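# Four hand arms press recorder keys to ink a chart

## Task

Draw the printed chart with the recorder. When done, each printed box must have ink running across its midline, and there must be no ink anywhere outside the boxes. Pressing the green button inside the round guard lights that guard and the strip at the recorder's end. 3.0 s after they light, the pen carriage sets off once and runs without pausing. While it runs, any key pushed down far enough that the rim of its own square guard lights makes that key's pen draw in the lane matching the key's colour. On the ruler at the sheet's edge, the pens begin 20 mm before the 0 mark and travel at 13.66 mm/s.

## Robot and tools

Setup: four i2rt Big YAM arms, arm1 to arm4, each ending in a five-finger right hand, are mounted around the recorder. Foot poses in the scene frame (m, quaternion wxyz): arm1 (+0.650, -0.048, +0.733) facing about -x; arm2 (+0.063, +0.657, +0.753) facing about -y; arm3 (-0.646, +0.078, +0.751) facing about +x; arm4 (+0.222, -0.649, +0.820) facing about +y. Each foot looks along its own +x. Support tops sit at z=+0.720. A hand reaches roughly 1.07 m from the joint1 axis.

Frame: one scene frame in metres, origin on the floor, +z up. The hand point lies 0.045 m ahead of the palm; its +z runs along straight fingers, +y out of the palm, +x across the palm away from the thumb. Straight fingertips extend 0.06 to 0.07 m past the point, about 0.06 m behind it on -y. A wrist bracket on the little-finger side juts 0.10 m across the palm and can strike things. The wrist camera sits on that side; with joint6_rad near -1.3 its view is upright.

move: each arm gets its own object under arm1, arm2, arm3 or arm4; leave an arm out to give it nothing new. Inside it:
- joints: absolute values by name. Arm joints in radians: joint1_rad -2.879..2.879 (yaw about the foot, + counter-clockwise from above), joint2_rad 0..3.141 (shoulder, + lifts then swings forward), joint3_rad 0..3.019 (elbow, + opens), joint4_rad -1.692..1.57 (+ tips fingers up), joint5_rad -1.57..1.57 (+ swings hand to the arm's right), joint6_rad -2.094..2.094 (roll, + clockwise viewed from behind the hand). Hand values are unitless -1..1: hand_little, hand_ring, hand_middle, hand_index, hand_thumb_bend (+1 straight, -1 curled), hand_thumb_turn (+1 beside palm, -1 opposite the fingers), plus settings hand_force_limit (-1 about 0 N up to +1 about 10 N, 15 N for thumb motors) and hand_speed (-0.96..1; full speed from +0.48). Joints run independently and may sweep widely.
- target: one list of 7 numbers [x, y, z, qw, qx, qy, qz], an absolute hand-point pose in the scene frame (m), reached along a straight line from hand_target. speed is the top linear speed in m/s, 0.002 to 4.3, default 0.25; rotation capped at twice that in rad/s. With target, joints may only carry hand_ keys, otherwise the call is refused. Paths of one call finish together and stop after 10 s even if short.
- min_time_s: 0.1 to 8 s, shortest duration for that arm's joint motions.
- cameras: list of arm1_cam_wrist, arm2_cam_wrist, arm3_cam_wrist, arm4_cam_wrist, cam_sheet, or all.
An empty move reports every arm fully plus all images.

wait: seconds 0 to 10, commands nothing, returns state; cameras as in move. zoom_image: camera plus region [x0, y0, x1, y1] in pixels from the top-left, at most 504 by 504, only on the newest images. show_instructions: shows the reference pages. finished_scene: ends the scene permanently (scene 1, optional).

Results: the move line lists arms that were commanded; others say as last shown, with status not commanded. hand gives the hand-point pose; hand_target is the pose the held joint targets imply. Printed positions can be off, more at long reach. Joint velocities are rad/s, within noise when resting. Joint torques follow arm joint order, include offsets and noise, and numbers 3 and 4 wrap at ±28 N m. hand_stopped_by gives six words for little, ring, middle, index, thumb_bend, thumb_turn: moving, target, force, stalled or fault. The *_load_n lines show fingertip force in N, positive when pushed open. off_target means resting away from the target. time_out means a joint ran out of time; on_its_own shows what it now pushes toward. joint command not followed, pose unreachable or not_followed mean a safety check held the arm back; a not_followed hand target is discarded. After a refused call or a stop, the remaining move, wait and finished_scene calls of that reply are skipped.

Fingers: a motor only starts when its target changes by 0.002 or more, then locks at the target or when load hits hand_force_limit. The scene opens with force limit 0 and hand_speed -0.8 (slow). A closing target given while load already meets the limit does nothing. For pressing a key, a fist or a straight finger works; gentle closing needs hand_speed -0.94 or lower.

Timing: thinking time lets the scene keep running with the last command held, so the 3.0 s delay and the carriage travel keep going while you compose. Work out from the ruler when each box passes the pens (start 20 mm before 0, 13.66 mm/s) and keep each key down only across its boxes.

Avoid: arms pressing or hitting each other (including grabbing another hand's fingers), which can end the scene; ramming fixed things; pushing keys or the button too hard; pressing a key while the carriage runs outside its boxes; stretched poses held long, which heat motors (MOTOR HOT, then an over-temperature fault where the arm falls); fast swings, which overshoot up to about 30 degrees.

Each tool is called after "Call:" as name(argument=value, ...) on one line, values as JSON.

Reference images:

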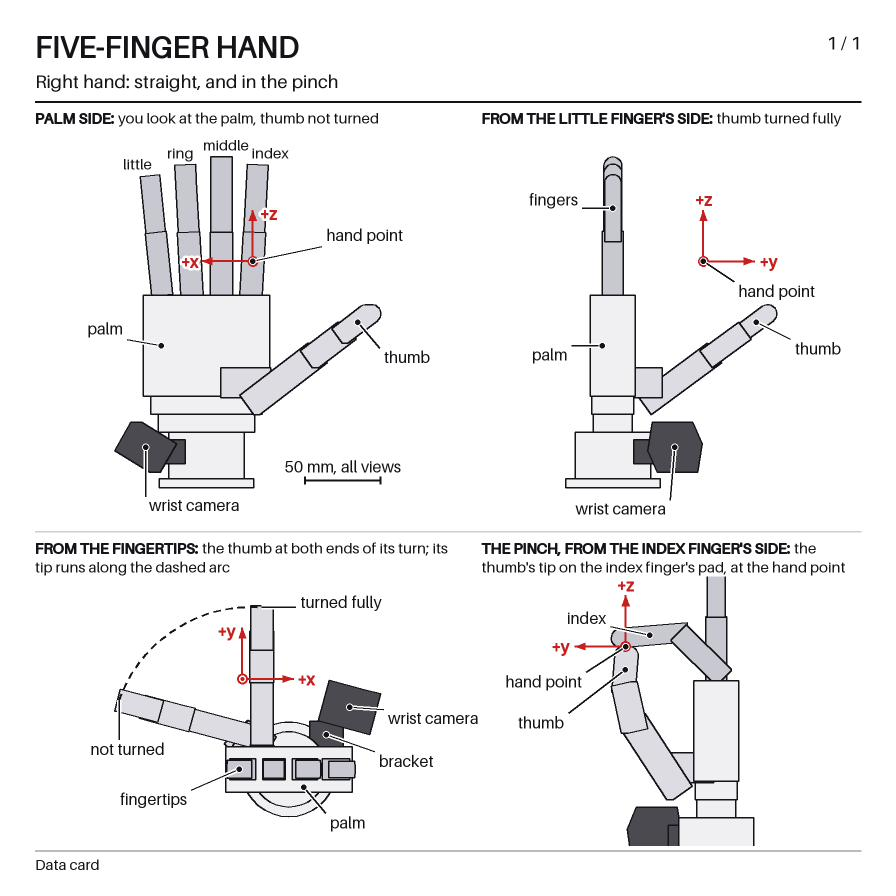

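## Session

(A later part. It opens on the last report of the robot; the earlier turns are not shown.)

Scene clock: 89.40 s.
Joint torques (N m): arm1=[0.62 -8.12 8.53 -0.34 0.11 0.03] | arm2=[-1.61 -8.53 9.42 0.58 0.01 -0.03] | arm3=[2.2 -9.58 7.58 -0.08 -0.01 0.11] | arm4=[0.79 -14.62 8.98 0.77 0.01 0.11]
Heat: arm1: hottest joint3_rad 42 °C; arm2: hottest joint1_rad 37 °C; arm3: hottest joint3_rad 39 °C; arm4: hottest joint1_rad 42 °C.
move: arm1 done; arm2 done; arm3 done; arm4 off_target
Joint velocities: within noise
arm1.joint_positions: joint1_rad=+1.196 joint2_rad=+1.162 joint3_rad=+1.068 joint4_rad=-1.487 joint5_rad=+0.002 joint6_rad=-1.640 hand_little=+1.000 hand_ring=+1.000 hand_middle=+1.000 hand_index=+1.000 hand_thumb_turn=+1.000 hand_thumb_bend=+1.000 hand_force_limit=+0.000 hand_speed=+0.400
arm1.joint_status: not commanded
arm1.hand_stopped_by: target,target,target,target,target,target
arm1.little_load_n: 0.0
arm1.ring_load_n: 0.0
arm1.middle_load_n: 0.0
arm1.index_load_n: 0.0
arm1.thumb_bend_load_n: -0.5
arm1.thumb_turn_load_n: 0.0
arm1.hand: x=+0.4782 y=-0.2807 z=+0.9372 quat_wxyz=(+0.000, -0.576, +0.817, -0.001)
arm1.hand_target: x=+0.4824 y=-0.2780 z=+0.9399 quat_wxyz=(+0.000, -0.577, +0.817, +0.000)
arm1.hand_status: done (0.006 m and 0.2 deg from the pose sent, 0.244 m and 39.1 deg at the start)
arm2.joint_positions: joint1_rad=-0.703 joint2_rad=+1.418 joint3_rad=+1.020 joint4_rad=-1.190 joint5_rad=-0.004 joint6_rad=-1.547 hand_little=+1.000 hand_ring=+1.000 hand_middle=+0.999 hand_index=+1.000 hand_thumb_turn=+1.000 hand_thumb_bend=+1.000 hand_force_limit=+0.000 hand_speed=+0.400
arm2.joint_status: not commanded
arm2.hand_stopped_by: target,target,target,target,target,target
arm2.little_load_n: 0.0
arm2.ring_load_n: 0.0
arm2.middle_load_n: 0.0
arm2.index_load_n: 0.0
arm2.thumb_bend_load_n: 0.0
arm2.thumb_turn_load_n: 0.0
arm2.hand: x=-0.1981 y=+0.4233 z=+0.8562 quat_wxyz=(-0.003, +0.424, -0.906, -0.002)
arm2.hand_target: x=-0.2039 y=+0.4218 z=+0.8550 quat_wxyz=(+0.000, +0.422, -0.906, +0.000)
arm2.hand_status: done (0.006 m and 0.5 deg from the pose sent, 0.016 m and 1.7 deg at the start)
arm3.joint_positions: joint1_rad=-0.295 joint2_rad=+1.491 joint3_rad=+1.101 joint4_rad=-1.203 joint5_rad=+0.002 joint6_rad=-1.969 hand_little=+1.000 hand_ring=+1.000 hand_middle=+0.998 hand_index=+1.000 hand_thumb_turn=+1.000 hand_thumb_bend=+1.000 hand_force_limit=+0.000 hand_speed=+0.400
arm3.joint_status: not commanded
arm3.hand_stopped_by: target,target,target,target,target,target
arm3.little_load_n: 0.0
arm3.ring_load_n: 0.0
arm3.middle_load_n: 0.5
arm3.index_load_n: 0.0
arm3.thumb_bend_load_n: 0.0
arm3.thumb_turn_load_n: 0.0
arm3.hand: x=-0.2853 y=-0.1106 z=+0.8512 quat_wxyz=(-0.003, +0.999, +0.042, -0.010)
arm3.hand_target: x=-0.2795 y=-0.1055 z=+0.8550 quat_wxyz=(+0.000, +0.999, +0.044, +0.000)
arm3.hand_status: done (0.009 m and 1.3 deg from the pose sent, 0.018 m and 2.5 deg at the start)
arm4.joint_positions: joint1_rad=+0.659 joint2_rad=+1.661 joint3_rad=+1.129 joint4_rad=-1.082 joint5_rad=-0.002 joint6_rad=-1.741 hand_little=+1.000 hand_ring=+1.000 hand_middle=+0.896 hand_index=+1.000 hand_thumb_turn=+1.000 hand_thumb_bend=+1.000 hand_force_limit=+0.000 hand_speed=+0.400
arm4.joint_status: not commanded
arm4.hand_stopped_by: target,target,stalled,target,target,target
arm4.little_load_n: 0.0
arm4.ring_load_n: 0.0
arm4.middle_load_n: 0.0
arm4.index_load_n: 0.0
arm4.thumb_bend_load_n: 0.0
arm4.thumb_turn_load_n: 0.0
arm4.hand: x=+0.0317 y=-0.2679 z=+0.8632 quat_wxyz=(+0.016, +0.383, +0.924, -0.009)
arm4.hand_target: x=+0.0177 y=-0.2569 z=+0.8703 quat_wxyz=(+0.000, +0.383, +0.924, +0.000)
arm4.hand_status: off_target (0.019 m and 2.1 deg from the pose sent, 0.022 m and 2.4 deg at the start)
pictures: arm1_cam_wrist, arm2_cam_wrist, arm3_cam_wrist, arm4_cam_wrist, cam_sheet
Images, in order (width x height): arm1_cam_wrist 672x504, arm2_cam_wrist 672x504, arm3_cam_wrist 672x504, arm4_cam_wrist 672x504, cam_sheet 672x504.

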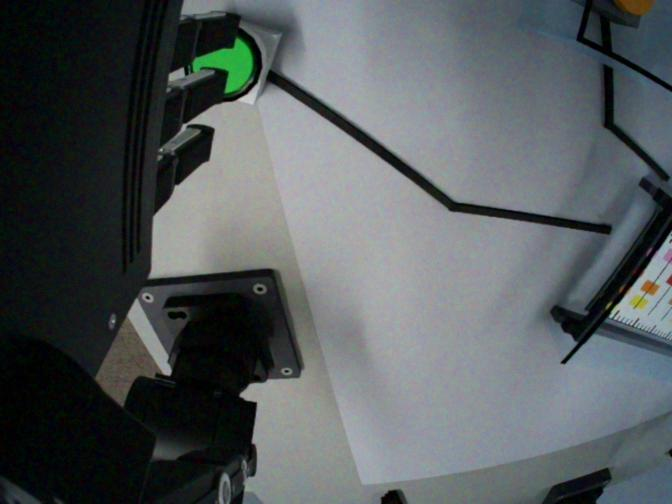

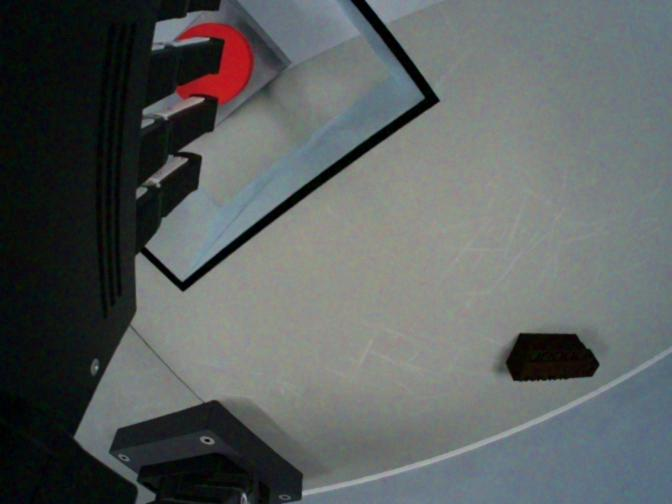

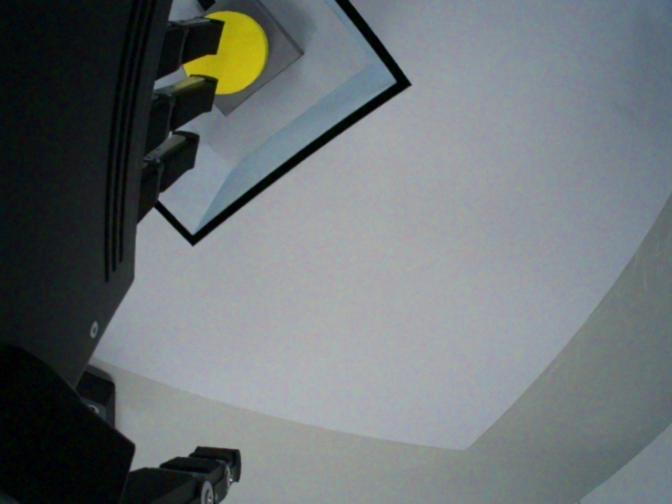

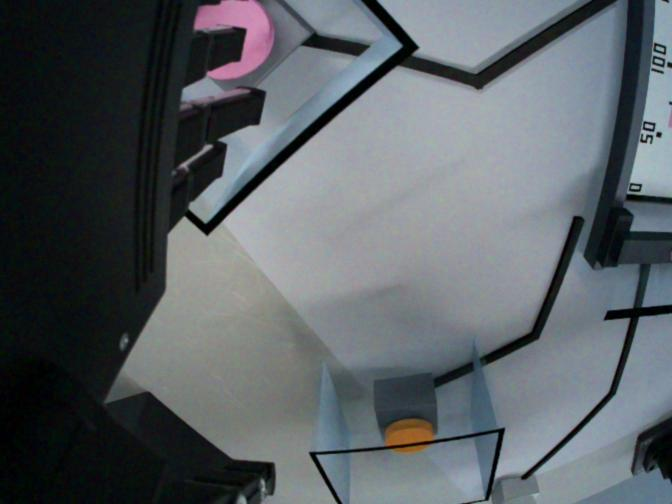

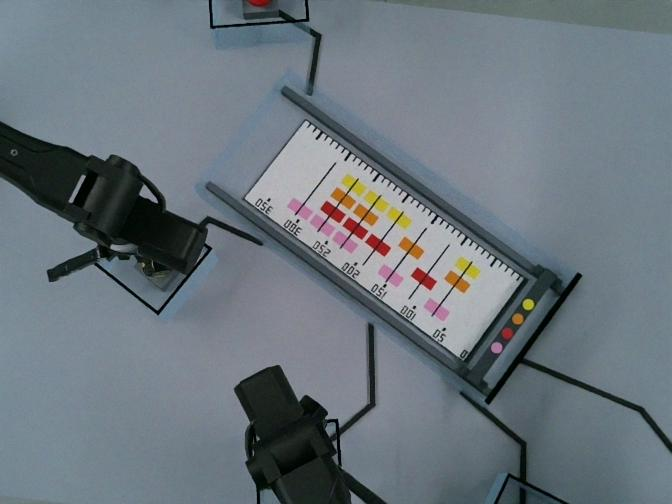

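Call:
move(arm1={"target": [0.4913, -0.2715, 0.89, 0, -0.577, 0.8166, 0], "speed": 0.15}, arm4={"target": [0.0096, -0.2607, 0.868, 0, 0.3827, 0.9239, 0], "speed": 0.1, "joints": {"hand_middle": 0.99}}, cameras=["arm1_cam_wrist", "arm4_cam_wrist"])

Call:
zoom_image(camera="arm1_cam_wrist", region=[130, 0, 370, 180])

Call:
zoom_image(camera="arm4_cam_wrist", region=[130, 0, 370, 180])

Scene clock: 93.17 s.
Joint torques (N m): arm1=[0.85 -7.94 8.34 0.5 0.09 0.03] | arm2=[-1.61 -8.53 9.43 0.58 0.01 -0.05] | arm3=[2.2 -9.64 7.57 -0.06 -0.02 0.09] | arm4=[1.08 -13.92 9.1 0.83 0 0.1]
Heat: arm1: hottest joint3_rad 42 °C; arm2: hottest joint3_rad 37 °C; arm3: hottest joint3_rad 39 °C; arm4: hottest joint1_rad 42 °C.
move: arm1 done; arm4 off_target
Joint velocities: within noise
arm1.joint_positions: joint1_rad=+1.211 joint2_rad=+1.161 joint3_rad=+0.930 joint4_rad=-1.379 joint5_rad=+0.002 joint6_rad=-1.622 hand_little=+1.000 hand_ring=+1.000 hand_middle=+1.000 hand_index=+1.000 hand_thumb_turn=+1.000 hand_thumb_bend=+1.000 hand_force_limit=+0.000 hand_speed=+0.400
arm1.joint_status: not commanded
arm1.hand_stopped_by: target,target,target,target,target,target
arm1.little_load_n: 0.0
arm1.ring_load_n: 0.0
arm1.middle_load_n: 0.0
arm1.index_load_n: 0.0
arm1.thumb_bend_load_n: 0.0
arm1.thumb_turn_load_n: 0.0
arm1.hand: x=+0.4890 y=-0.2678 z=+0.8865 quat_wxyz=(+0.012, -0.575, +0.818, +0.007)
arm1.hand_target: x=+0.4913 y=-0.2714 z=+0.8899 quat_wxyz=(+0.000, -0.577, +0.817, +0.000)
arm1.hand_status: done (0.006 m and 1.6 deg from the pose sent, 0.050 m and 0.2 deg at the start)
arm2, arm3: as last shown
arm2.joint_positions: joint1_rad=-0.703 joint2_rad=+1.418 joint3_rad=+1.020 joint4_rad=-1.190 joint5_rad=-0.004 joint6_rad=-1.548 hand_little=+1.000 hand_ring=+1.000 hand_middle=+0.999 hand_index=+1.000 hand_thumb_turn=+1.000 hand_thumb_bend=+1.000 hand_force_limit=+0.000 hand_speed=+0.400
arm2.hand_target: x=-0.2039 y=+0.4218 z=+0.8550 quat_wxyz=(+0.000, +0.423, -0.906, +0.000)
arm3.middle_load_n: 0.0
arm4.joint_positions: joint1_rad=+0.680 joint2_rad=+1.661 joint3_rad=+1.129 joint4_rad=-1.077 joint5_rad=-0.002 joint6_rad=-1.721 hand_little=+1.000 hand_ring=+1.000 hand_middle=+0.990 hand_index=+1.000 hand_thumb_turn=+1.000 hand_thumb_bend=+1.000 hand_force_limit=+0.000 hand_speed=+0.400
arm4.joint_status: all done
arm4.hand_stopped_by: target,target,target,target,target,target
arm4.little_load_n: 0.0
arm4.ring_load_n: 0.0
arm4.middle_load_n: 0.0
arm4.index_load_n: 0.0
arm4.thumb_bend_load_n: 0.0
arm4.thumb_turn_load_n: 0.0
arm4.hand: x=+0.0237 y=-0.2722 z=+0.8631 quat_wxyz=(+0.015, +0.382, +0.924, -0.008)
arm4.hand_target: x=+0.0097 y=-0.2612 z=+0.8683 quat_wxyz=(+0.000, +0.383, +0.924, +0.000)
arm4.hand_status: off_target (0.019 m and 1.9 deg from the pose sent, 0.024 m and 2.1 deg at the start)
Images, in order (width x height): arm1_cam_wrist 672x504, arm4_cam_wrist 672x504.

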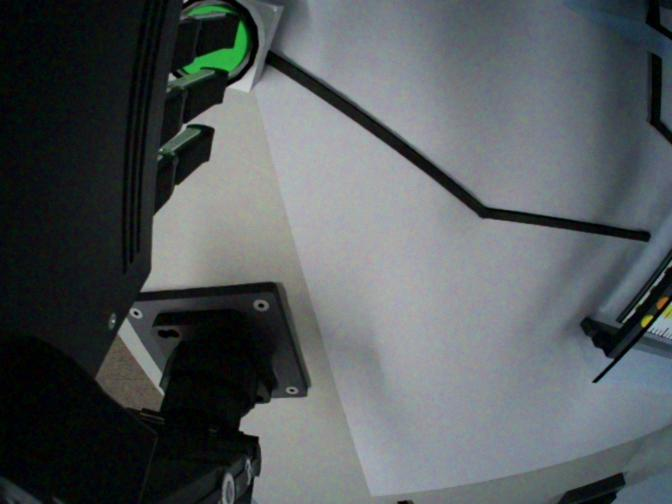

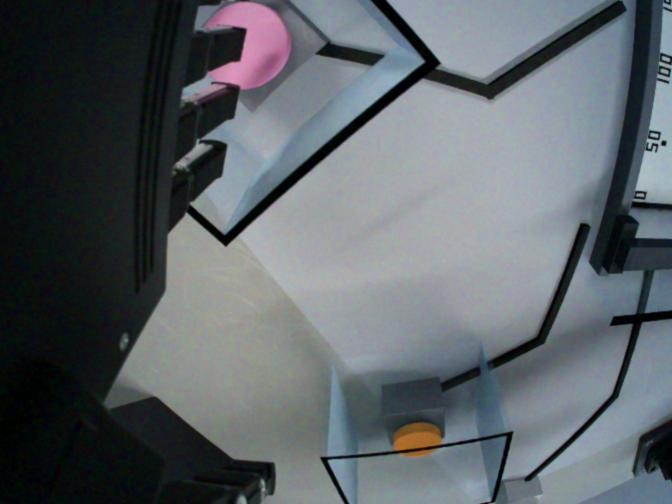

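Scaled by 2.100 from the camera's image (finer frame: 960x720).

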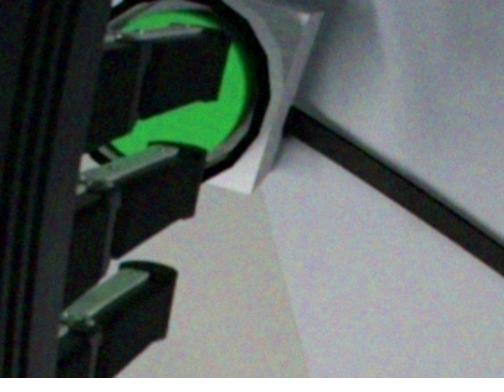

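Scaled by 2.100 from the camera's image (finer frame: 960x720).

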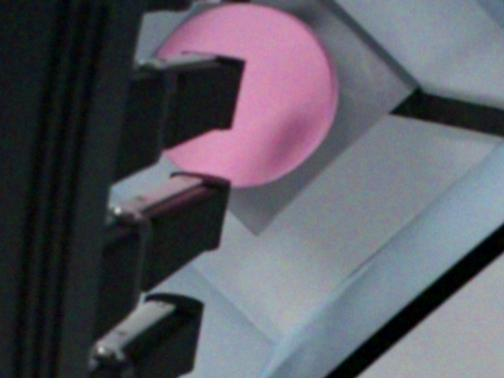

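Call:
move(arm1={"target": [0.4927, -0.2857, 0.868, 0, -0.577, 0.8166, 0], "speed": 0.15}, cameras=["arm1_cam_wrist"])

Call:
zoom_image(camera="arm1_cam_wrist", region=[130, 0, 370, 180])

Scene clock: 94.93 s.
Joint torques (N m): arm1=[0.79 -6.12 8.34 0.58 0.1 0.03] | arm2=[-1.61 -8.53 9.43 0.58 0.01 -0.05] | arm3=[2.08 -9.58 7.57 -0.06 -0.02 0.1] | arm4=[1.08 -14.04 9.07 0.72 0 0.13]
Heat: arm1: hottest joint3_rad 42 °C; arm2: hottest joint3_rad 37 °C; arm3: hottest joint3_rad 39 °C; arm4: hottest joint1_rad 42 °C.
move: arm1 done
Joint velocities: within noise
arm1.joint_positions: joint1_rad=+1.232 joint2_rad=+1.183 joint3_rad=+0.909 joint4_rad=-1.308 joint5_rad=+0.002 joint6_rad=-1.601 hand_little=+1.000 hand_ring=+1.000 hand_middle=+1.000 hand_index=+1.000 hand_thumb_turn=+1.000 hand_thumb_bend=+1.000 hand_force_limit=+0.000 hand_speed=+0.400
arm1.joint_status: not commanded
arm1.hand_stopped_by: target,target,target,target,target,target
arm1.little_load_n: 0.0
arm1.ring_load_n: 0.0
arm1.middle_load_n: 0.0
arm1.index_load_n: 0.0
arm1.thumb_bend_load_n: 0.0
arm1.thumb_turn_load_n: 0.0
arm1.hand: x=+0.4905 y=-0.2813 z=+0.8714 quat_wxyz=(+0.000, -0.575, +0.818, -0.001)
arm1.hand_target: x=+0.4927 y=-0.2856 z=+0.8681 quat_wxyz=(+0.000, -0.577, +0.817, +0.000)
arm1.hand_status: done (0.006 m and 0.3 deg from the pose sent, 0.026 m and 1.6 deg at the start)
arm2, arm3, arm4: as last shown
Images, in order (width x height): arm1_cam_wrist 672x504.

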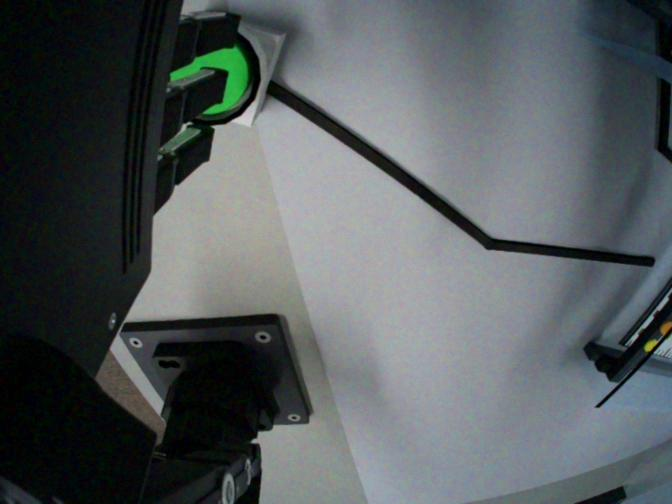

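Scaled by 2.100 from the camera's image (finer frame: 960x720).

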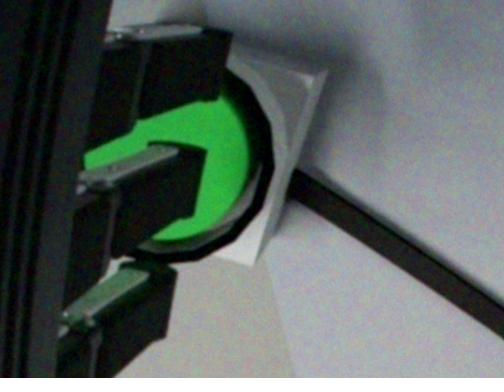

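Call:
move(arm1={"target": [0.4927, -0.2857, 0.930, 0, -0.577, 0.8166, 0], "speed": 0.25, "joints": {"hand_index": 0.0, "hand_ring": 0.0, "hand_little": 0.0}})

Call:
move(arm1={"target": [0.2324, -0.2794, 0.930, 0, -0.2756, 0.9613, 0], "speed": 0.3, "joints": {"hand_index": 1, "hand_ring": 1, "hand_little": 1}})

Call:
move(arm1={"target": [0.2324, -0.2794, 0.868, 0, -0.2756, 0.9613, 0], "speed": 0.2}, cameras=["all"])

Call:
zoom_image(camera="arm1_cam_wrist", region=[130, 0, 370, 180])

Scene clock: 96.90 s.
Joint torques (N m): arm1=[0.79 -7.53 12.21 -0.43 0.09 0.03] | arm2=[-1.55 -8.53 9.43 0.59 0.01 -0.05] | arm3=[2.2 -9.7 7.58 -0.08 -0.02 0.1] | arm4=[1.08 -14.15 9.07 0.75 0 0.11]
Heat: arm1: hottest joint3_rad 42 °C; arm2: hottest joint3_rad 37 °C; arm3: hottest joint3_rad 39 °C; arm4: hottest joint1_rad 42 °C.
move: arm1 off_target
Joint velocities: within noise
arm1.joint_positions: joint1_rad=+1.233 joint2_rad=+1.169 joint3_rad=+0.999 joint4_rad=-1.459 joint5_rad=+0.002 joint6_rad=-1.600 hand_little=+0.000 hand_ring=+0.000 hand_middle=+1.000 hand_index=+0.000 hand_thumb_turn=+1.000 hand_thumb_bend=+1.000 hand_force_limit=+0.000 hand_speed=+0.400
arm1.joint_status: all done
arm1.hand_stopped_by: target,target,target,target,target,target
arm1.little_load_n: 0.0
arm1.ring_load_n: 0.5
arm1.middle_load_n: 0.0
arm1.index_load_n: 0.0
arm1.thumb_bend_load_n: 0.0
arm1.thumb_turn_load_n: 0.0
arm1.hand: x=+0.4939 y=-0.2725 z=+0.9109 quat_wxyz=(+0.019, -0.574, +0.818, +0.012)
arm1.hand_target: x=+0.4929 y=-0.2850 z=+0.9297 quat_wxyz=(+0.000, -0.577, +0.817, +0.000)
arm1.hand_status: off_target (0.023 m and 2.6 deg from the pose sent, 0.059 m and 0.3 deg at the start)
arm2, arm3, arm4: as last shown
arm2.thumb_turn_load_n: -0.5
pictures: none

Scene clock: 99.00 s.
Joint torques (N m): arm1=[-0.44 -14.1 12.42 -0.4 -0.03 0.04] | arm2=[-1.61 -8.53 9.42 0.59 0.01 -0.05] | arm3=[2.14 -9.76 7.57 -0.05 -0.01 0.1] | arm4=[0.67 -14.21 9.09 0.79 0 0.09]
Heat: arm1: hottest joint3_rad 42 °C; arm2: hottest joint3_rad 37 °C; arm3: hottest joint3_rad 39 °C; arm4: hottest joint1_rad 42 °C.
move: arm1 off_target
Joint velocities: within noise
arm1.joint_positions: joint1_rad=+0.677 joint2_rad=+1.671 joint3_rad=+1.534 joint4_rad=-1.468 joint5_rad=+0.011 joint6_rad=-1.501 hand_little=+1.000 hand_ring=+1.000 hand_middle=+1.000 hand_index=+1.000 hand_thumb_turn=+1.000 hand_thumb_bend=+1.000 hand_force_limit=+0.000 hand_speed=+0.400
arm1.joint_status: all done
arm1.hand_stopped_by: target,target,target,target,target,target
arm1.little_load_n: 0.0
arm1.ring_load_n: 0.0
arm1.middle_load_n: 0.0
arm1.index_load_n: 0.0
arm1.thumb_bend_load_n: 0.0
arm1.thumb_turn_load_n: -0.5
arm1.hand: x=+0.2438 y=-0.2726 z=+0.9181 quat_wxyz=(+0.012, -0.281, +0.960, +0.005)
arm1.hand_target: x=+0.2329 y=-0.2791 z=+0.9299 quat_wxyz=(+0.000, -0.276, +0.961, +0.000)
arm1.hand_status: off_target (0.018 m and 1.7 deg from the pose sent, 0.262 m and 38.3 deg at the start)
arm2, arm3, arm4: as last shown
arm2.thumb_turn_load_n: 0.0
pictures: none

Scene clock: 100.13 s.
Joint torques (N m): arm1=[-0.5 -14.8 8.59 0.55 -0.03 0.02] | arm2=[-1.55 -8.53 9.43 0.58 0.01 -0.05] | arm3=[2.14 -9.7 7.58 -0.08 -0.02 0.1] | arm4=[0.97 -14.51 8.99 0.8 0.02 0.11]
Heat: arm1: hottest joint3_rad 42 °C; arm2: hottest joint3_rad 37 °C; arm3: hottest joint3_rad 39 °C; arm4: hottest joint1_rad 42 °C.
move: arm1 done
Joint velocities: within noise
arm1.joint_positions: joint1_rad=+0.677 joint2_rad=+1.706 joint3_rad=+1.454 joint4_rad=-1.335 joint5_rad=+0.011 joint6_rad=-1.501 hand_little=+1.000 hand_ring=+1.000 hand_middle=+1.000 hand_index=+1.000 hand_thumb_turn=+1.000 hand_thumb_bend=+1.000 hand_force_limit=+0.000 hand_speed=+0.400
arm1.joint_status: not commanded
arm1.hand_stopped_by: target,target,target,target,target,target
arm1.little_load_n: 0.0
arm1.ring_load_n: 0.0
arm1.middle_load_n: 0.0
arm1.index_load_n: 0.0
arm1.thumb_bend_load_n: 0.0
arm1.thumb_turn_load_n: 0.0
arm1.hand: x=+0.2363 y=-0.2787 z=+0.8703 quat_wxyz=(+0.004, -0.281, +0.960, +0.002)
arm1.hand_target: x=+0.2325 y=-0.2794 z=+0.8680 quat_wxyz=(+0.000, -0.276, +0.961, +0.000)
arm1.hand_status: done (0.005 m and 0.8 deg from the pose sent, 0.052 m and 1.7 deg at the start)
arm2, arm3, arm4: as last shown
pictures: arm1_cam_wrist, arm2_cam_wrist, arm3_cam_wrist, arm4_cam_wrist, cam_sheet
Images, in order (width x height): arm1_cam_wrist 672x504, arm2_cam_wrist 672x504, arm3_cam_wrist 672x504, arm4_cam_wrist 672x504, cam_sheet 672x504.

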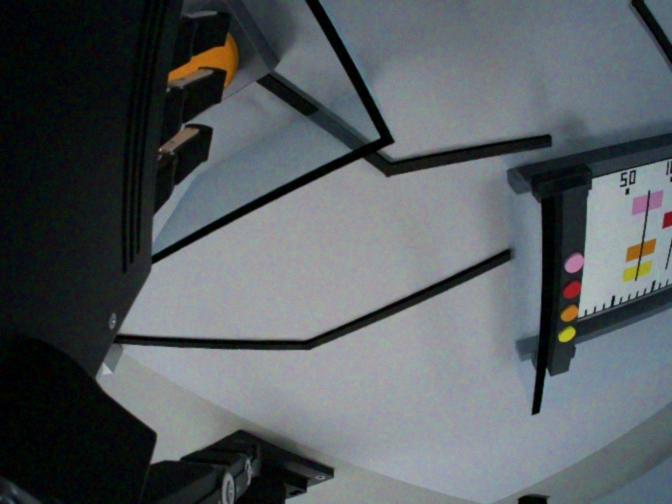

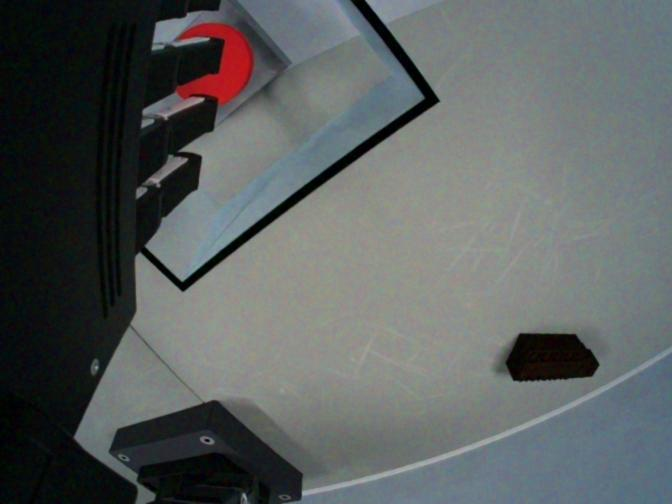

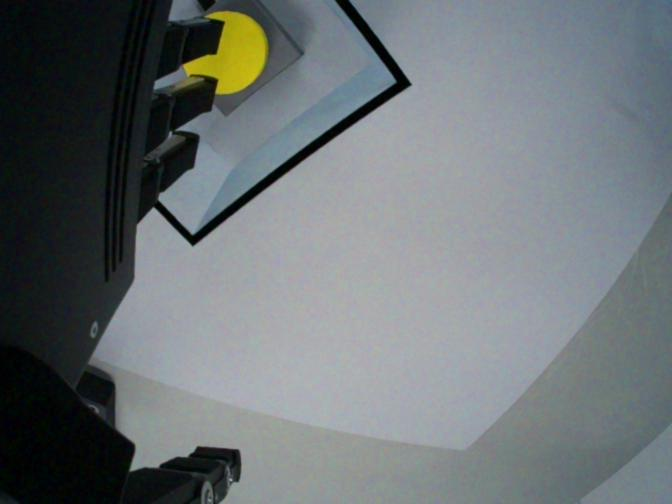

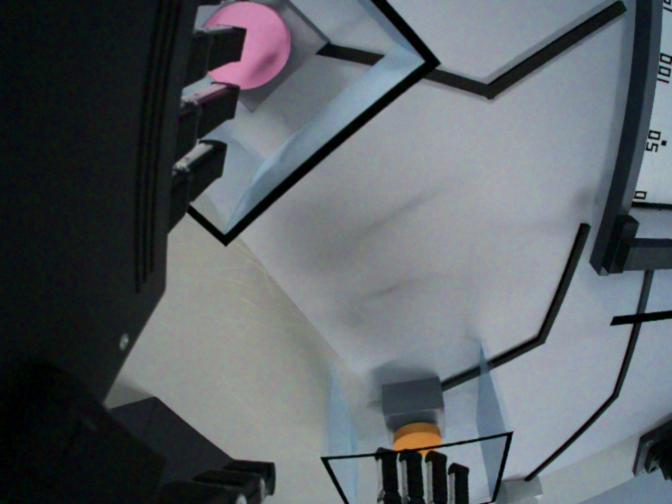

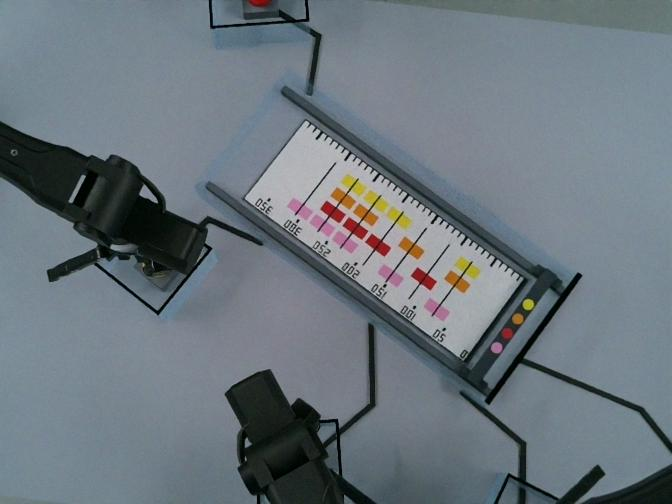

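Scaled by 2.100 from the camera's image (finer frame: 960x720).

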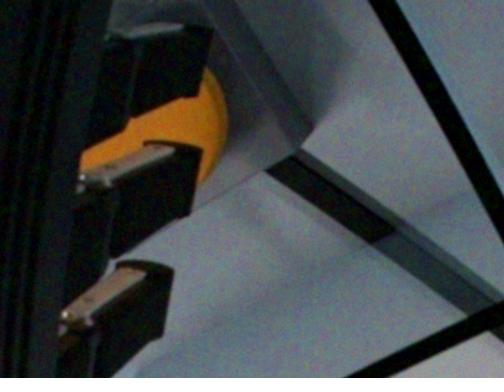

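Call:
move(arm1={"target": [0.2373, -0.2870, 0.868, 0, -0.2756, 0.9613, 0], "speed": 0.15}, arm2={"target": [-0.2039, 0.4217, 0.848, 0, -0.4226, 0.9063, 0], "speed": 0.15}, arm3={"target": [-0.2793, -0.1055, 0.848, 0, 0.99905, 0.0436, 0], "speed": 0.15}, arm4={"target": [0.0096, -0.2607, 0.862, 0, 0.3827, 0.9239, 0], "speed": 0.15}, cameras=["all"])

Call:
move(arm1={"target": [0.2373, -0.2870, 0.822, 0, -0.2756, 0.9613, 0], "speed": 0.15}, arm3={"target": [-0.2793, -0.1055, 0.802, 0, 0.99905, 0.0436, 0], "speed": 0.15}, arm4={"target": [0.0096, -0.2607, 0.816, 0, 0.3827, 0.9239, 0], "speed": 0.15}, cameras=["cam_sheet"])

Call:
move(arm1={"target": [0.2373, -0.2870, 0.868, 0, -0.2756, 0.9613, 0], "speed": 0.15}, arm3={"target": [-0.2793, -0.1055, 0.848, 0, 0.99905, 0.0436, 0], "speed": 0.15}, arm4={"target": [0.0096, -0.2607, 0.862, 0, 0.3827, 0.9239, 0], "speed": 0.15}, cameras=["cam_sheet"])

Call:
move(arm2={"target": [-0.2039, 0.4217, 0.802, 0, -0.4226, 0.9063, 0], "speed": 0.15}, cameras=["cam_sheet"])

Call:
move(arm2={"target": [-0.2039, 0.4217, 0.848, 0, -0.4226, 0.9063, 0], "speed": 0.15}, cameras=["cam_sheet"])

Scene clock: 102.90 s.
Joint torques (N m): arm1=[0.91 -14.8 8.75 0.54 -0.05 0.03] | arm2=[-1.55 -8 8.36 0.64 0 -0.04] | arm3=[2.2 -9.17 6.78 -0.02 -0.01 0.1] | arm4=[0.85 -14.15 8.59 0.72 0.01 0.13]
Heat: arm1: hottest joint3_rad 42 °C; arm2: hottest joint3_rad 37 °C; arm3: hottest joint3_rad 39 °C; arm4: hottest joint1_rad 42 °C.
move: arm1 done; arm2 done; arm3 done; arm4 off_target
Joint velocities: within noise
arm1.joint_positions: joint1_rad=+0.677 joint2_rad=+1.706 joint3_rad=+1.454 joint4_rad=-1.335 joint5_rad=+0.011 joint6_rad=-1.484 hand_little=+1.000 hand_ring=+1.000 hand_middle=+1.000 hand_index=+1.000 hand_thumb_turn=+1.000 hand_thumb_bend=+1.000 hand_force_limit=+0.000 hand_speed=+0.400
arm1.joint_status: not commanded
arm1.hand_stopped_by: target,target,target,target,target,target
arm1.little_load_n: 0.0
arm1.ring_load_n: 0.0
arm1.middle_load_n: 0.0
arm1.index_load_n: 0.0
arm1.thumb_bend_load_n: 0.0
arm1.thumb_turn_load_n: 0.0
arm1.hand: x=+0.2374 y=-0.2786 z=+0.8704 quat_wxyz=(+0.003, -0.273, +0.962, +0.002)
arm1.hand_target: x=+0.2374 y=-0.2869 z=+0.8680 quat_wxyz=(+0.000, -0.276, +0.961, +0.000)
arm1.hand_status: done (0.009 m and 0.6 deg from the pose sent, 0.009 m and 0.8 deg at the start)
arm2.joint_positions: joint1_rad=-0.703 joint2_rad=+1.418 joint3_rad=+1.020 joint4_rad=-1.171 joint5_rad=-0.004 joint6_rad=-1.548 hand_little=+1.000 hand_ring=+1.000 hand_middle=+0.999 hand_index=+1.000 hand_thumb_turn=+1.000 hand_thumb_bend=+1.000 hand_force_limit=+0.000 hand_speed=+0.400
arm2.joint_status: not commanded
arm2.hand_stopped_by: target,target,target,target,target,target
arm2.little_load_n: 0.5
arm2.ring_load_n: 0.0
arm2.middle_load_n: 0.0
arm2.index_load_n: 0.0
arm2.thumb_bend_load_n: 0.0
arm2.thumb_turn_load_n: 0.0
arm2.hand: x=-0.2013 y=+0.4193 z=+0.8556 quat_wxyz=(+0.005, +0.424, -0.906, +0.002)
arm2.hand_target: x=-0.2037 y=+0.4218 z=+0.8481 quat_wxyz=(+0.000, +0.423, -0.906, +0.000)
arm2.hand_status: done (0.008 m and 0.7 deg from the pose sent, 0.010 m and 0.5 deg at the start)
arm3.joint_positions: joint1_rad=-0.295 joint2_rad=+1.491 joint3_rad=+1.101 joint4_rad=-1.183 joint5_rad=+0.002 joint6_rad=-1.969 hand_little=+1.000 hand_ring=+1.000 hand_middle=+0.998 hand_index=+1.000 hand_thumb_turn=+1.000 hand_thumb_bend=+1.000 hand_force_limit=+0.000 hand_speed=+0.400
arm3.joint_status: not commanded
arm3.hand_stopped_by: target,target,target,target,target,target
arm3.little_load_n: 0.0
arm3.ring_load_n: 0.0
arm3.middle_load_n: 0.0
arm3.index_load_n: 0.0
arm3.thumb_bend_load_n: 0.0
arm3.thumb_turn_load_n: 0.0
arm3.hand: x=-0.2804 y=-0.1122 z=+0.8510 quat_wxyz=(+0.000, +0.999, +0.042, -0.001)
arm3.hand_target: x=-0.2794 y=-0.1056 z=+0.8480 quat_wxyz=(+0.000, +0.999, +0.044, +0.000)
arm3.hand_status: done (0.007 m and 0.2 deg from the pose sent, 0.008 m and 1.2 deg at the start)
arm4.joint_positions: joint1_rad=+0.680 joint2_rad=+1.669 joint3_rad=+1.129 joint4_rad=-1.062 joint5_rad=-0.002 joint6_rad=-1.721 hand_little=+1.000 hand_ring=+1.000 hand_middle=+0.990 hand_index=+1.000 hand_thumb_turn=+1.000 hand_thumb_bend=+1.000 hand_force_limit=+0.000 hand_speed=+0.400
arm4.joint_status: not commanded
arm4.hand_stopped_by: target,target,target,target,target,target
arm4.little_load_n: 0.0
arm4.ring_load_n: 0.0
arm4.middle_load_n: 0.0
arm4.index_load_n: 0.0
arm4.thumb_bend_load_n: 0.0
arm4.thumb_turn_load_n: 0.0
arm4.hand: x=+0.0216 y=-0.2694 z=+0.8595 quat_wxyz=(+0.011, +0.382, +0.924, -0.006)
arm4.hand_target: x=+0.0096 y=-0.2610 z=+0.8622 quat_wxyz=(+0.000, +0.383, +0.924, +0.000)
arm4.hand_status: off_target (0.015 m and 1.4 deg from the pose sent, 0.018 m and 1.9 deg at the start)
pictures: arm1_cam_wrist, arm2_cam_wrist, arm3_cam_wrist, arm4_cam_wrist, cam_sheet
Images, in order (width x height): arm1_cam_wrist 672x504, arm2_cam_wrist 672x504, arm3_cam_wrist 672x504, arm4_cam_wrist 672x504, cam_sheet 672x504.

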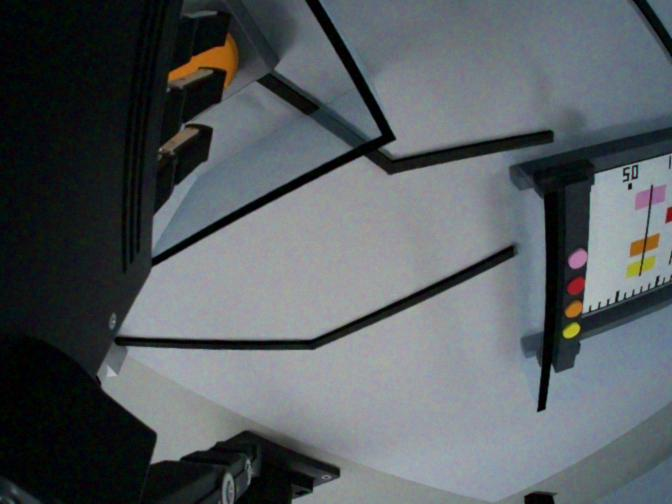

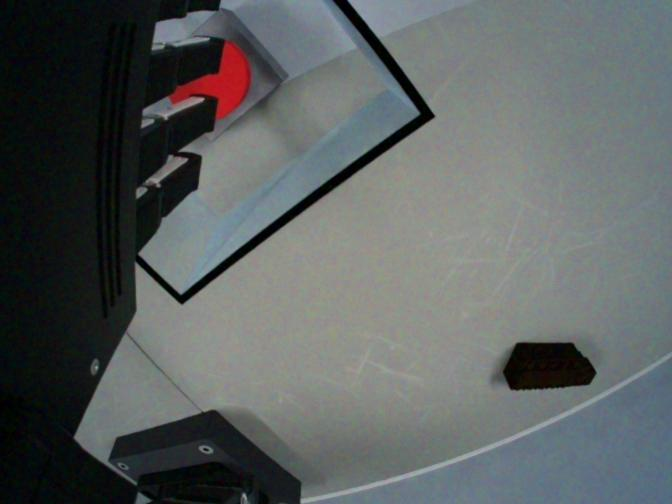

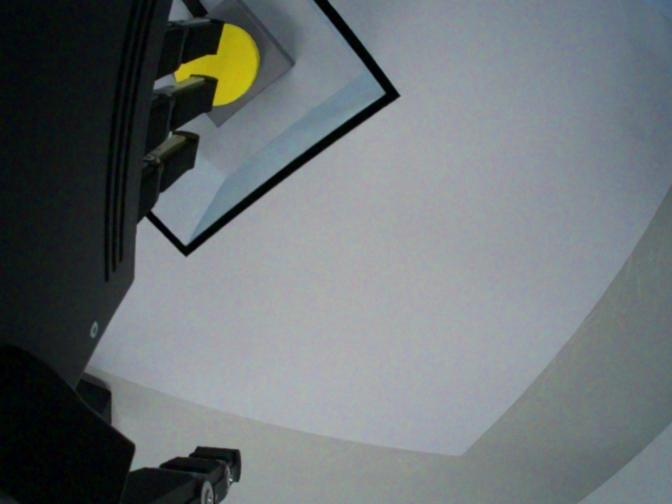

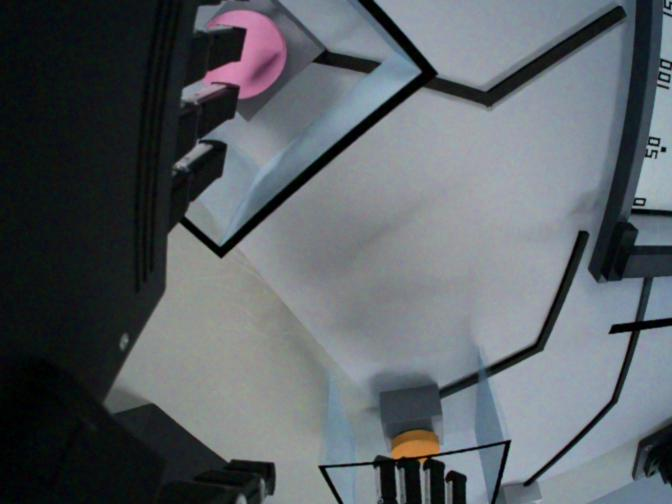

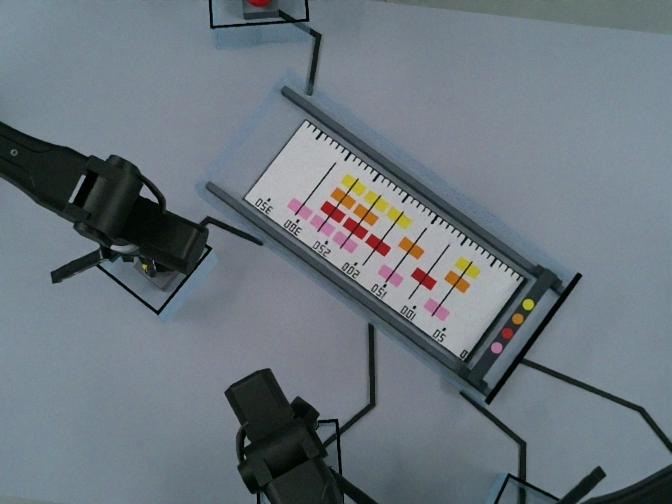

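Scene clock: 103.87 s.
Joint torques (N m): arm1=[0.73 -12.45 6.53 1.99 0.07 0.02] | arm2=[-1.61 -8 8.36 0.64 0.01 -0.05] | arm3=[2.2 -6.48 5.67 1.1 -0.14 0.1] | arm4=[0.73 -11.75 5.37 2.3 0.02 0.11]
Heat: arm1: hottest joint3_rad 42 °C; arm2: hottest joint3_rad 37 °C; arm3: hottest joint3_rad 39 °C; arm4: hottest joint1_rad 42 °C.
move: arm1 off_target; arm3 off_target; arm4 off_target
Joint velocities: within noise
arm1.joint_positions: joint1_rad=+0.678 joint2_rad=+1.710 joint3_rad=+1.401 joint4_rad=-1.256 joint5_rad=+0.008 joint6_rad=-1.484 hand_little=+1.000 hand_ring=+1.000 hand_middle=+1.000 hand_index=+1.000 hand_thumb_turn=+1.000 hand_thumb_bend=+1.000 hand_force_limit=+0.000 hand_speed=+0.400
arm1.joint_status: not commanded
arm1.hand_stopped_by: target,target,target,target,target,target
arm1.little_load_n: 0.0
arm1.ring_load_n: 0.0
arm1.middle_load_n: -1.0
arm1.index_load_n: 0.0
arm1.thumb_bend_load_n: 0.0
arm1.thumb_turn_load_n: 0.0
arm1.hand: x=+0.2366 y=-0.2805 z=+0.8480 quat_wxyz=(-0.007, -0.273, +0.962, -0.003)
arm1.hand_target: x=+0.2382 y=-0.2862 z=+0.8229 quat_wxyz=(+0.000, -0.276, +0.961, +0.000)
arm1.hand_status: off_target (0.027 m and 0.9 deg from the pose sent, 0.049 m and 0.6 deg at the start)
arm2: as last shown
arm2.little_load_n: 0.0
arm3.joint_positions: joint1_rad=-0.295 joint2_rad=+1.507 joint3_rad=+1.043 joint4_rad=-1.089 joint5_rad=+0.005 joint6_rad=-1.968 hand_little=+1.000 hand_ring=+1.000 hand_middle=+0.998 hand_index=+1.000 hand_thumb_turn=+1.000 hand_thumb_bend=+1.000 hand_force_limit=+0.000 hand_speed=+0.400
arm3.joint_status: not commanded
arm3.hand_stopped_by: target,target,target,target,target,target
arm3.little_load_n: 0.0
arm3.ring_load_n: 0.0
arm3.middle_load_n: 0.0
arm3.index_load_n: 0.0
arm3.thumb_bend_load_n: 0.0
arm3.thumb_turn_load_n: 0.0
arm3.hand: x=-0.2809 y=-0.1127 z=+0.8247 quat_wxyz=(+0.005, +0.999, +0.042, +0.007)
arm3.hand_target: x=-0.2806 y=-0.1053 z=+0.8029 quat_wxyz=(+0.000, +0.999, +0.044, -0.001)
arm3.hand_status: off_target (0.024 m and 1.1 deg from the pose sent, 0.050 m and 0.2 deg at the start)
arm4.joint_positions: joint1_rad=+0.680 joint2_rad=+1.700 joint3_rad=+1.120 joint4_rad=-0.990 joint5_rad=-0.002 joint6_rad=-1.720 hand_little=+1.000 hand_ring=+1.000 hand_middle=+0.990 hand_index=+1.000 hand_thumb_turn=+1.000 hand_thumb_bend=+1.000 hand_force_limit=+0.000 hand_speed=+0.400
arm4.joint_status: not commanded
arm4.hand_stopped_by: target,target,target,target,target,target
arm4.little_load_n: 0.0
arm4.ring_load_n: 0.0
arm4.middle_load_n: 1.0
arm4.index_load_n: 0.0
arm4.thumb_bend_load_n: 0.0
arm4.thumb_turn_load_n: 0.0
arm4.hand: x=+0.0146 y=-0.2598 z=+0.8424 quat_wxyz=(-0.002, +0.383, +0.924, +0.003)
arm4.hand_target: x=+0.0104 y=-0.2620 z=+0.8173 quat_wxyz=(+0.000, +0.383, +0.924, +0.000)
arm4.hand_status: off_target (0.027 m and 0.4 deg from the pose sent, 0.046 m and 1.4 deg at the start)
Images, in order (width x height): cam_sheet 672x504.

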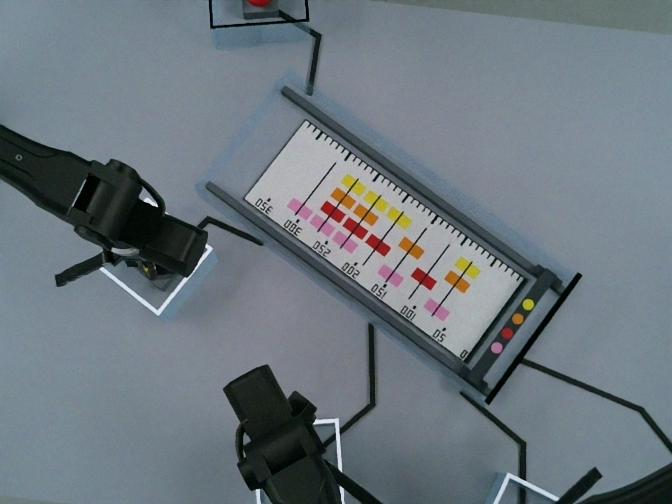

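Scene clock: 104.97 s.
Joint torques (N m): arm1=[0.85 -15.21 11.3 -0.4 0.06 0.03] | arm2=[-1.61 -8.06 8.36 0.62 0.01 -0.05] | arm3=[2.02 -9.52 9.96 -0.84 0.08 0.09] | arm4=[1.08 -15.91 8.7 0.06 0.02 0.11]
Heat: arm1: hottest joint3_rad 42 °C; arm2: hottest joint3_rad 37 °C; arm3: hottest joint3_rad 39 °C; arm4: hottest joint1_rad 41 °C.
move: arm1 off_target; arm3 off_target; arm4 off_target
Joint velocities: within noise
arm1.joint_positions: joint1_rad=+0.678 joint2_rad=+1.710 joint3_rad=+1.418 joint4_rad=-1.313 joint5_rad=+0.008 joint6_rad=-1.484 hand_little=+1.000 hand_ring=+1.000 hand_middle=+1.000 hand_index=+1.000 hand_thumb_turn=+1.000 hand_thumb_bend=+1.000 hand_force_limit=+0.000 hand_speed=+0.400
arm1.joint_status: not commanded
arm1.hand_stopped_by: target,target,target,target,target,target
arm1.little_load_n: 0.0
arm1.ring_load_n: 0.0
arm1.middle_load_n: 0.0
arm1.index_load_n: 0.0
arm1.thumb_bend_load_n: 0.0
arm1.thumb_turn_load_n: 0.0
arm1.hand: x=+0.2437 y=-0.2751 z=+0.8559 quat_wxyz=(+0.012, -0.273, +0.962, +0.004)
arm1.hand_target: x=+0.2376 y=-0.2867 z=+0.8680 quat_wxyz=(+0.000, -0.276, +0.961, +0.000)
arm1.hand_status: off_target (0.018 m and 1.5 deg from the pose sent, 0.021 m and 0.9 deg at the start)
arm2: as last shown
arm3.joint_positions: joint1_rad=-0.292 joint2_rad=+1.497 joint3_rad=+1.051 joint4_rad=-1.163 joint5_rad=-0.001 joint6_rad=-1.968 hand_little=+1.000 hand_ring=+1.000 hand_middle=+0.998 hand_index=+1.000 hand_thumb_turn=+1.000 hand_thumb_bend=+1.000 hand_force_limit=+0.000 hand_speed=+0.400
arm3.joint_status: not commanded
arm3.hand_stopped_by: target,target,target,target,target,target
arm3.little_load_n: 0.0
arm3.ring_load_n: 0.5
arm3.middle_load_n: 0.0
arm3.index_load_n: 0.0
arm3.thumb_bend_load_n: 0.0
arm3.thumb_turn_load_n: 0.0
arm3.hand: x=-0.2947 y=-0.1057 z=+0.8314 quat_wxyz=(-0.007, +0.999, +0.043, -0.017)
arm3.hand_target: x=-0.2798 y=-0.1053 z=+0.8480 quat_wxyz=(+0.000, +0.999, +0.044, +0.000)
arm3.hand_status: off_target (0.023 m and 2.2 deg from the pose sent, 0.024 m and 1.1 deg at the start)
arm4.joint_positions: joint1_rad=+0.680 joint2_rad=+1.687 joint3_rad=+1.125 joint4_rad=-1.041 joint5_rad=-0.002 joint6_rad=-1.720 hand_little=+1.000 hand_ring=+1.000 hand_middle=+0.990 hand_index=+1.000 hand_thumb_turn=+1.000 hand_thumb_bend=+1.000 hand_force_limit=+0.000 hand_speed=+0.400
arm4.joint_status: not commanded
arm4.hand_stopped_by: target,target,target,target,target,target
arm4.little_load_n: 0.0
arm4.ring_load_n: 0.0
arm4.middle_load_n: 0.0
arm4.index_load_n: 0.0
arm4.thumb_bend_load_n: 0.0
arm4.thumb_turn_load_n: 0.0
arm4.hand: x=+0.0204 y=-0.2676 z=+0.8505 quat_wxyz=(+0.012, +0.383, +0.924, -0.006)
arm4.hand_target: x=+0.0097 y=-0.2610 z=+0.8621 quat_wxyz=(+0.000, +0.383, +0.924, +0.000)
arm4.hand_status: off_target (0.017 m and 1.5 deg from the pose sent, 0.020 m and 0.4 deg at the start)
Images, in order (width x height): cam_sheet 672x504.

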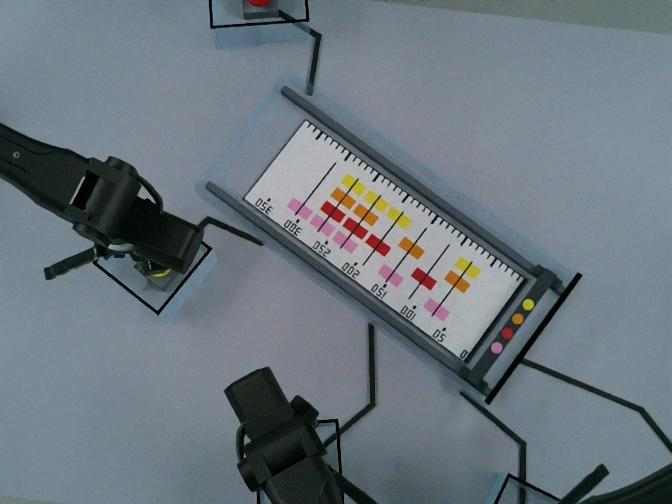

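Scene clock: 105.93 s.
Joint torques (N m): arm1=[0.85 -15.09 11.32 -0.4 0.06 0.03] | arm2=[-1.55 -6.36 6.08 2.02 0.01 -0.03] | arm3=[1.96 -9.52 9.95 -0.83 0.08 0.09] | arm4=[0.97 -16.15 8.62 0.05 0.02 0.09]
Heat: arm1: hottest joint3_rad 42 °C; arm2: hottest joint3_rad 37 °C; arm3: hottest joint3_rad 39 °C; arm4: hottest joint1_rad 41 °C.
move: arm2 off_target
Joint velocities: within noise
arm1, arm3, arm4: as last shown
arm2.joint_positions: joint1_rad=-0.703 joint2_rad=+1.448 joint3_rad=+0.969 joint4_rad=-1.083 joint5_rad=-0.004 joint6_rad=-1.548 hand_little=+1.000 hand_ring=+1.000 hand_middle=+0.999 hand_index=+1.000 hand_thumb_turn=+1.000 hand_thumb_bend=+1.000 hand_force_limit=+0.000 hand_speed=+0.400
arm2.joint_status: not commanded
arm2.hand_stopped_by: target,target,target,target,target,target
arm2.little_load_n: 0.0
arm2.ring_load_n: 0.0
arm2.middle_load_n: -0.5
arm2.index_load_n: 0.0
arm2.thumb_bend_load_n: 0.0
arm2.thumb_turn_load_n: 0.0
arm2.hand: x=-0.2019 y=+0.4187 z=+0.8271 quat_wxyz=(+0.009, +0.424, -0.906, +0.004)
arm2.hand_target: x=-0.2027 y=+0.4227 z=+0.8034 quat_wxyz=(+0.000, +0.423, -0.906, +0.000)
arm2.hand_status: off_target (0.025 m and 1.1 deg from the pose sent, 0.054 m and 0.7 deg at the start)
arm3.ring_load_n: 0.0
arm3.hand: x=-0.2948 y=-0.1057 z=+0.8314 quat_wxyz=(-0.007, +0.999, +0.043, -0.017)
Images, in order (width x height): cam_sheet 672x504.

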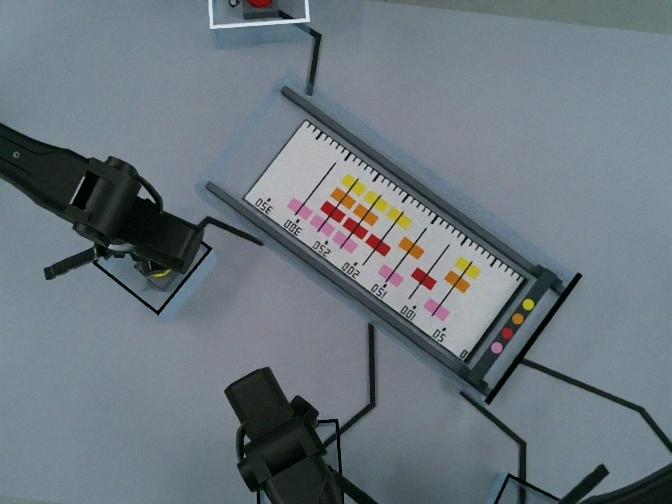

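Scene clock: 107.03 s.
Joint torques (N m): arm1=[0.85 -15.09 11.32 -0.42 0.07 0.03] | arm2=[-1.55 -9.41 11.64 -0.28 0.03 -0.04] | arm3=[1.9 -9.52 9.96 -0.84 0.07 0.09] | arm4=[0.91 -16.09 8.61 0.05 0 0.1]
Heat: arm1: hottest joint3_rad 43 °C; arm2: hottest joint3_rad 37 °C; arm3: hottest joint3_rad 39 °C; arm4: hottest joint1_rad 41 °C.
move: arm2 off_target
Joint velocities: within noise
arm1, arm3, arm4: as last shown
arm2.joint_positions: joint1_rad=-0.703 joint2_rad=+1.437 joint3_rad=+0.979 joint4_rad=-1.151 joint5_rad=-0.004 joint6_rad=-1.548 hand_little=+1.000 hand_ring=+1.000 hand_middle=+0.999 hand_index=+1.000 hand_thumb_turn=+1.000 hand_thumb_bend=+1.000 hand_force_limit=+0.000 hand_speed=+0.400
arm2.joint_status: not commanded
arm2.hand_stopped_by: target,target,target,target,target,target
arm2.little_load_n: 0.0
arm2.ring_load_n: -0.5
arm2.middle_load_n: 0.0
arm2.index_load_n: 0.0
arm2.thumb_bend_load_n: 0.0
arm2.thumb_turn_load_n: 0.0
arm2.hand: x=-0.1936 y=+0.4292 z=+0.8360 quat_wxyz=(-0.012, +0.424, -0.906, -0.007)
arm2.hand_target: x=-0.2037 y=+0.4221 z=+0.8480 quat_wxyz=(+0.000, +0.423, -0.906, +0.000)
arm2.hand_status: off_target (0.018 m and 1.6 deg from the pose sent, 0.021 m and 1.1 deg at the start)
Images, in order (width x height): cam_sheet 672x504.

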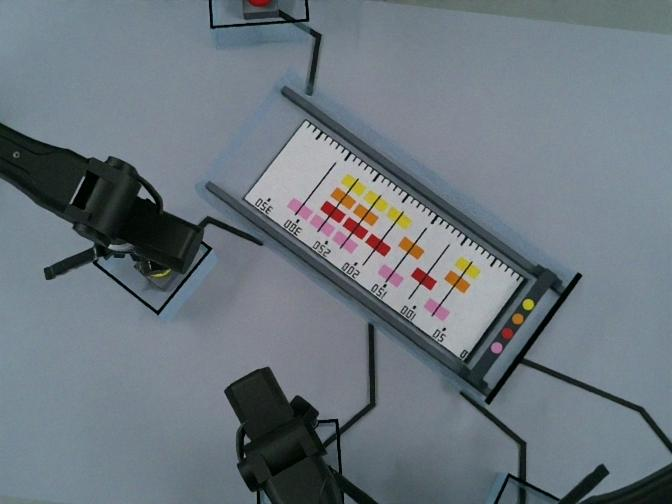

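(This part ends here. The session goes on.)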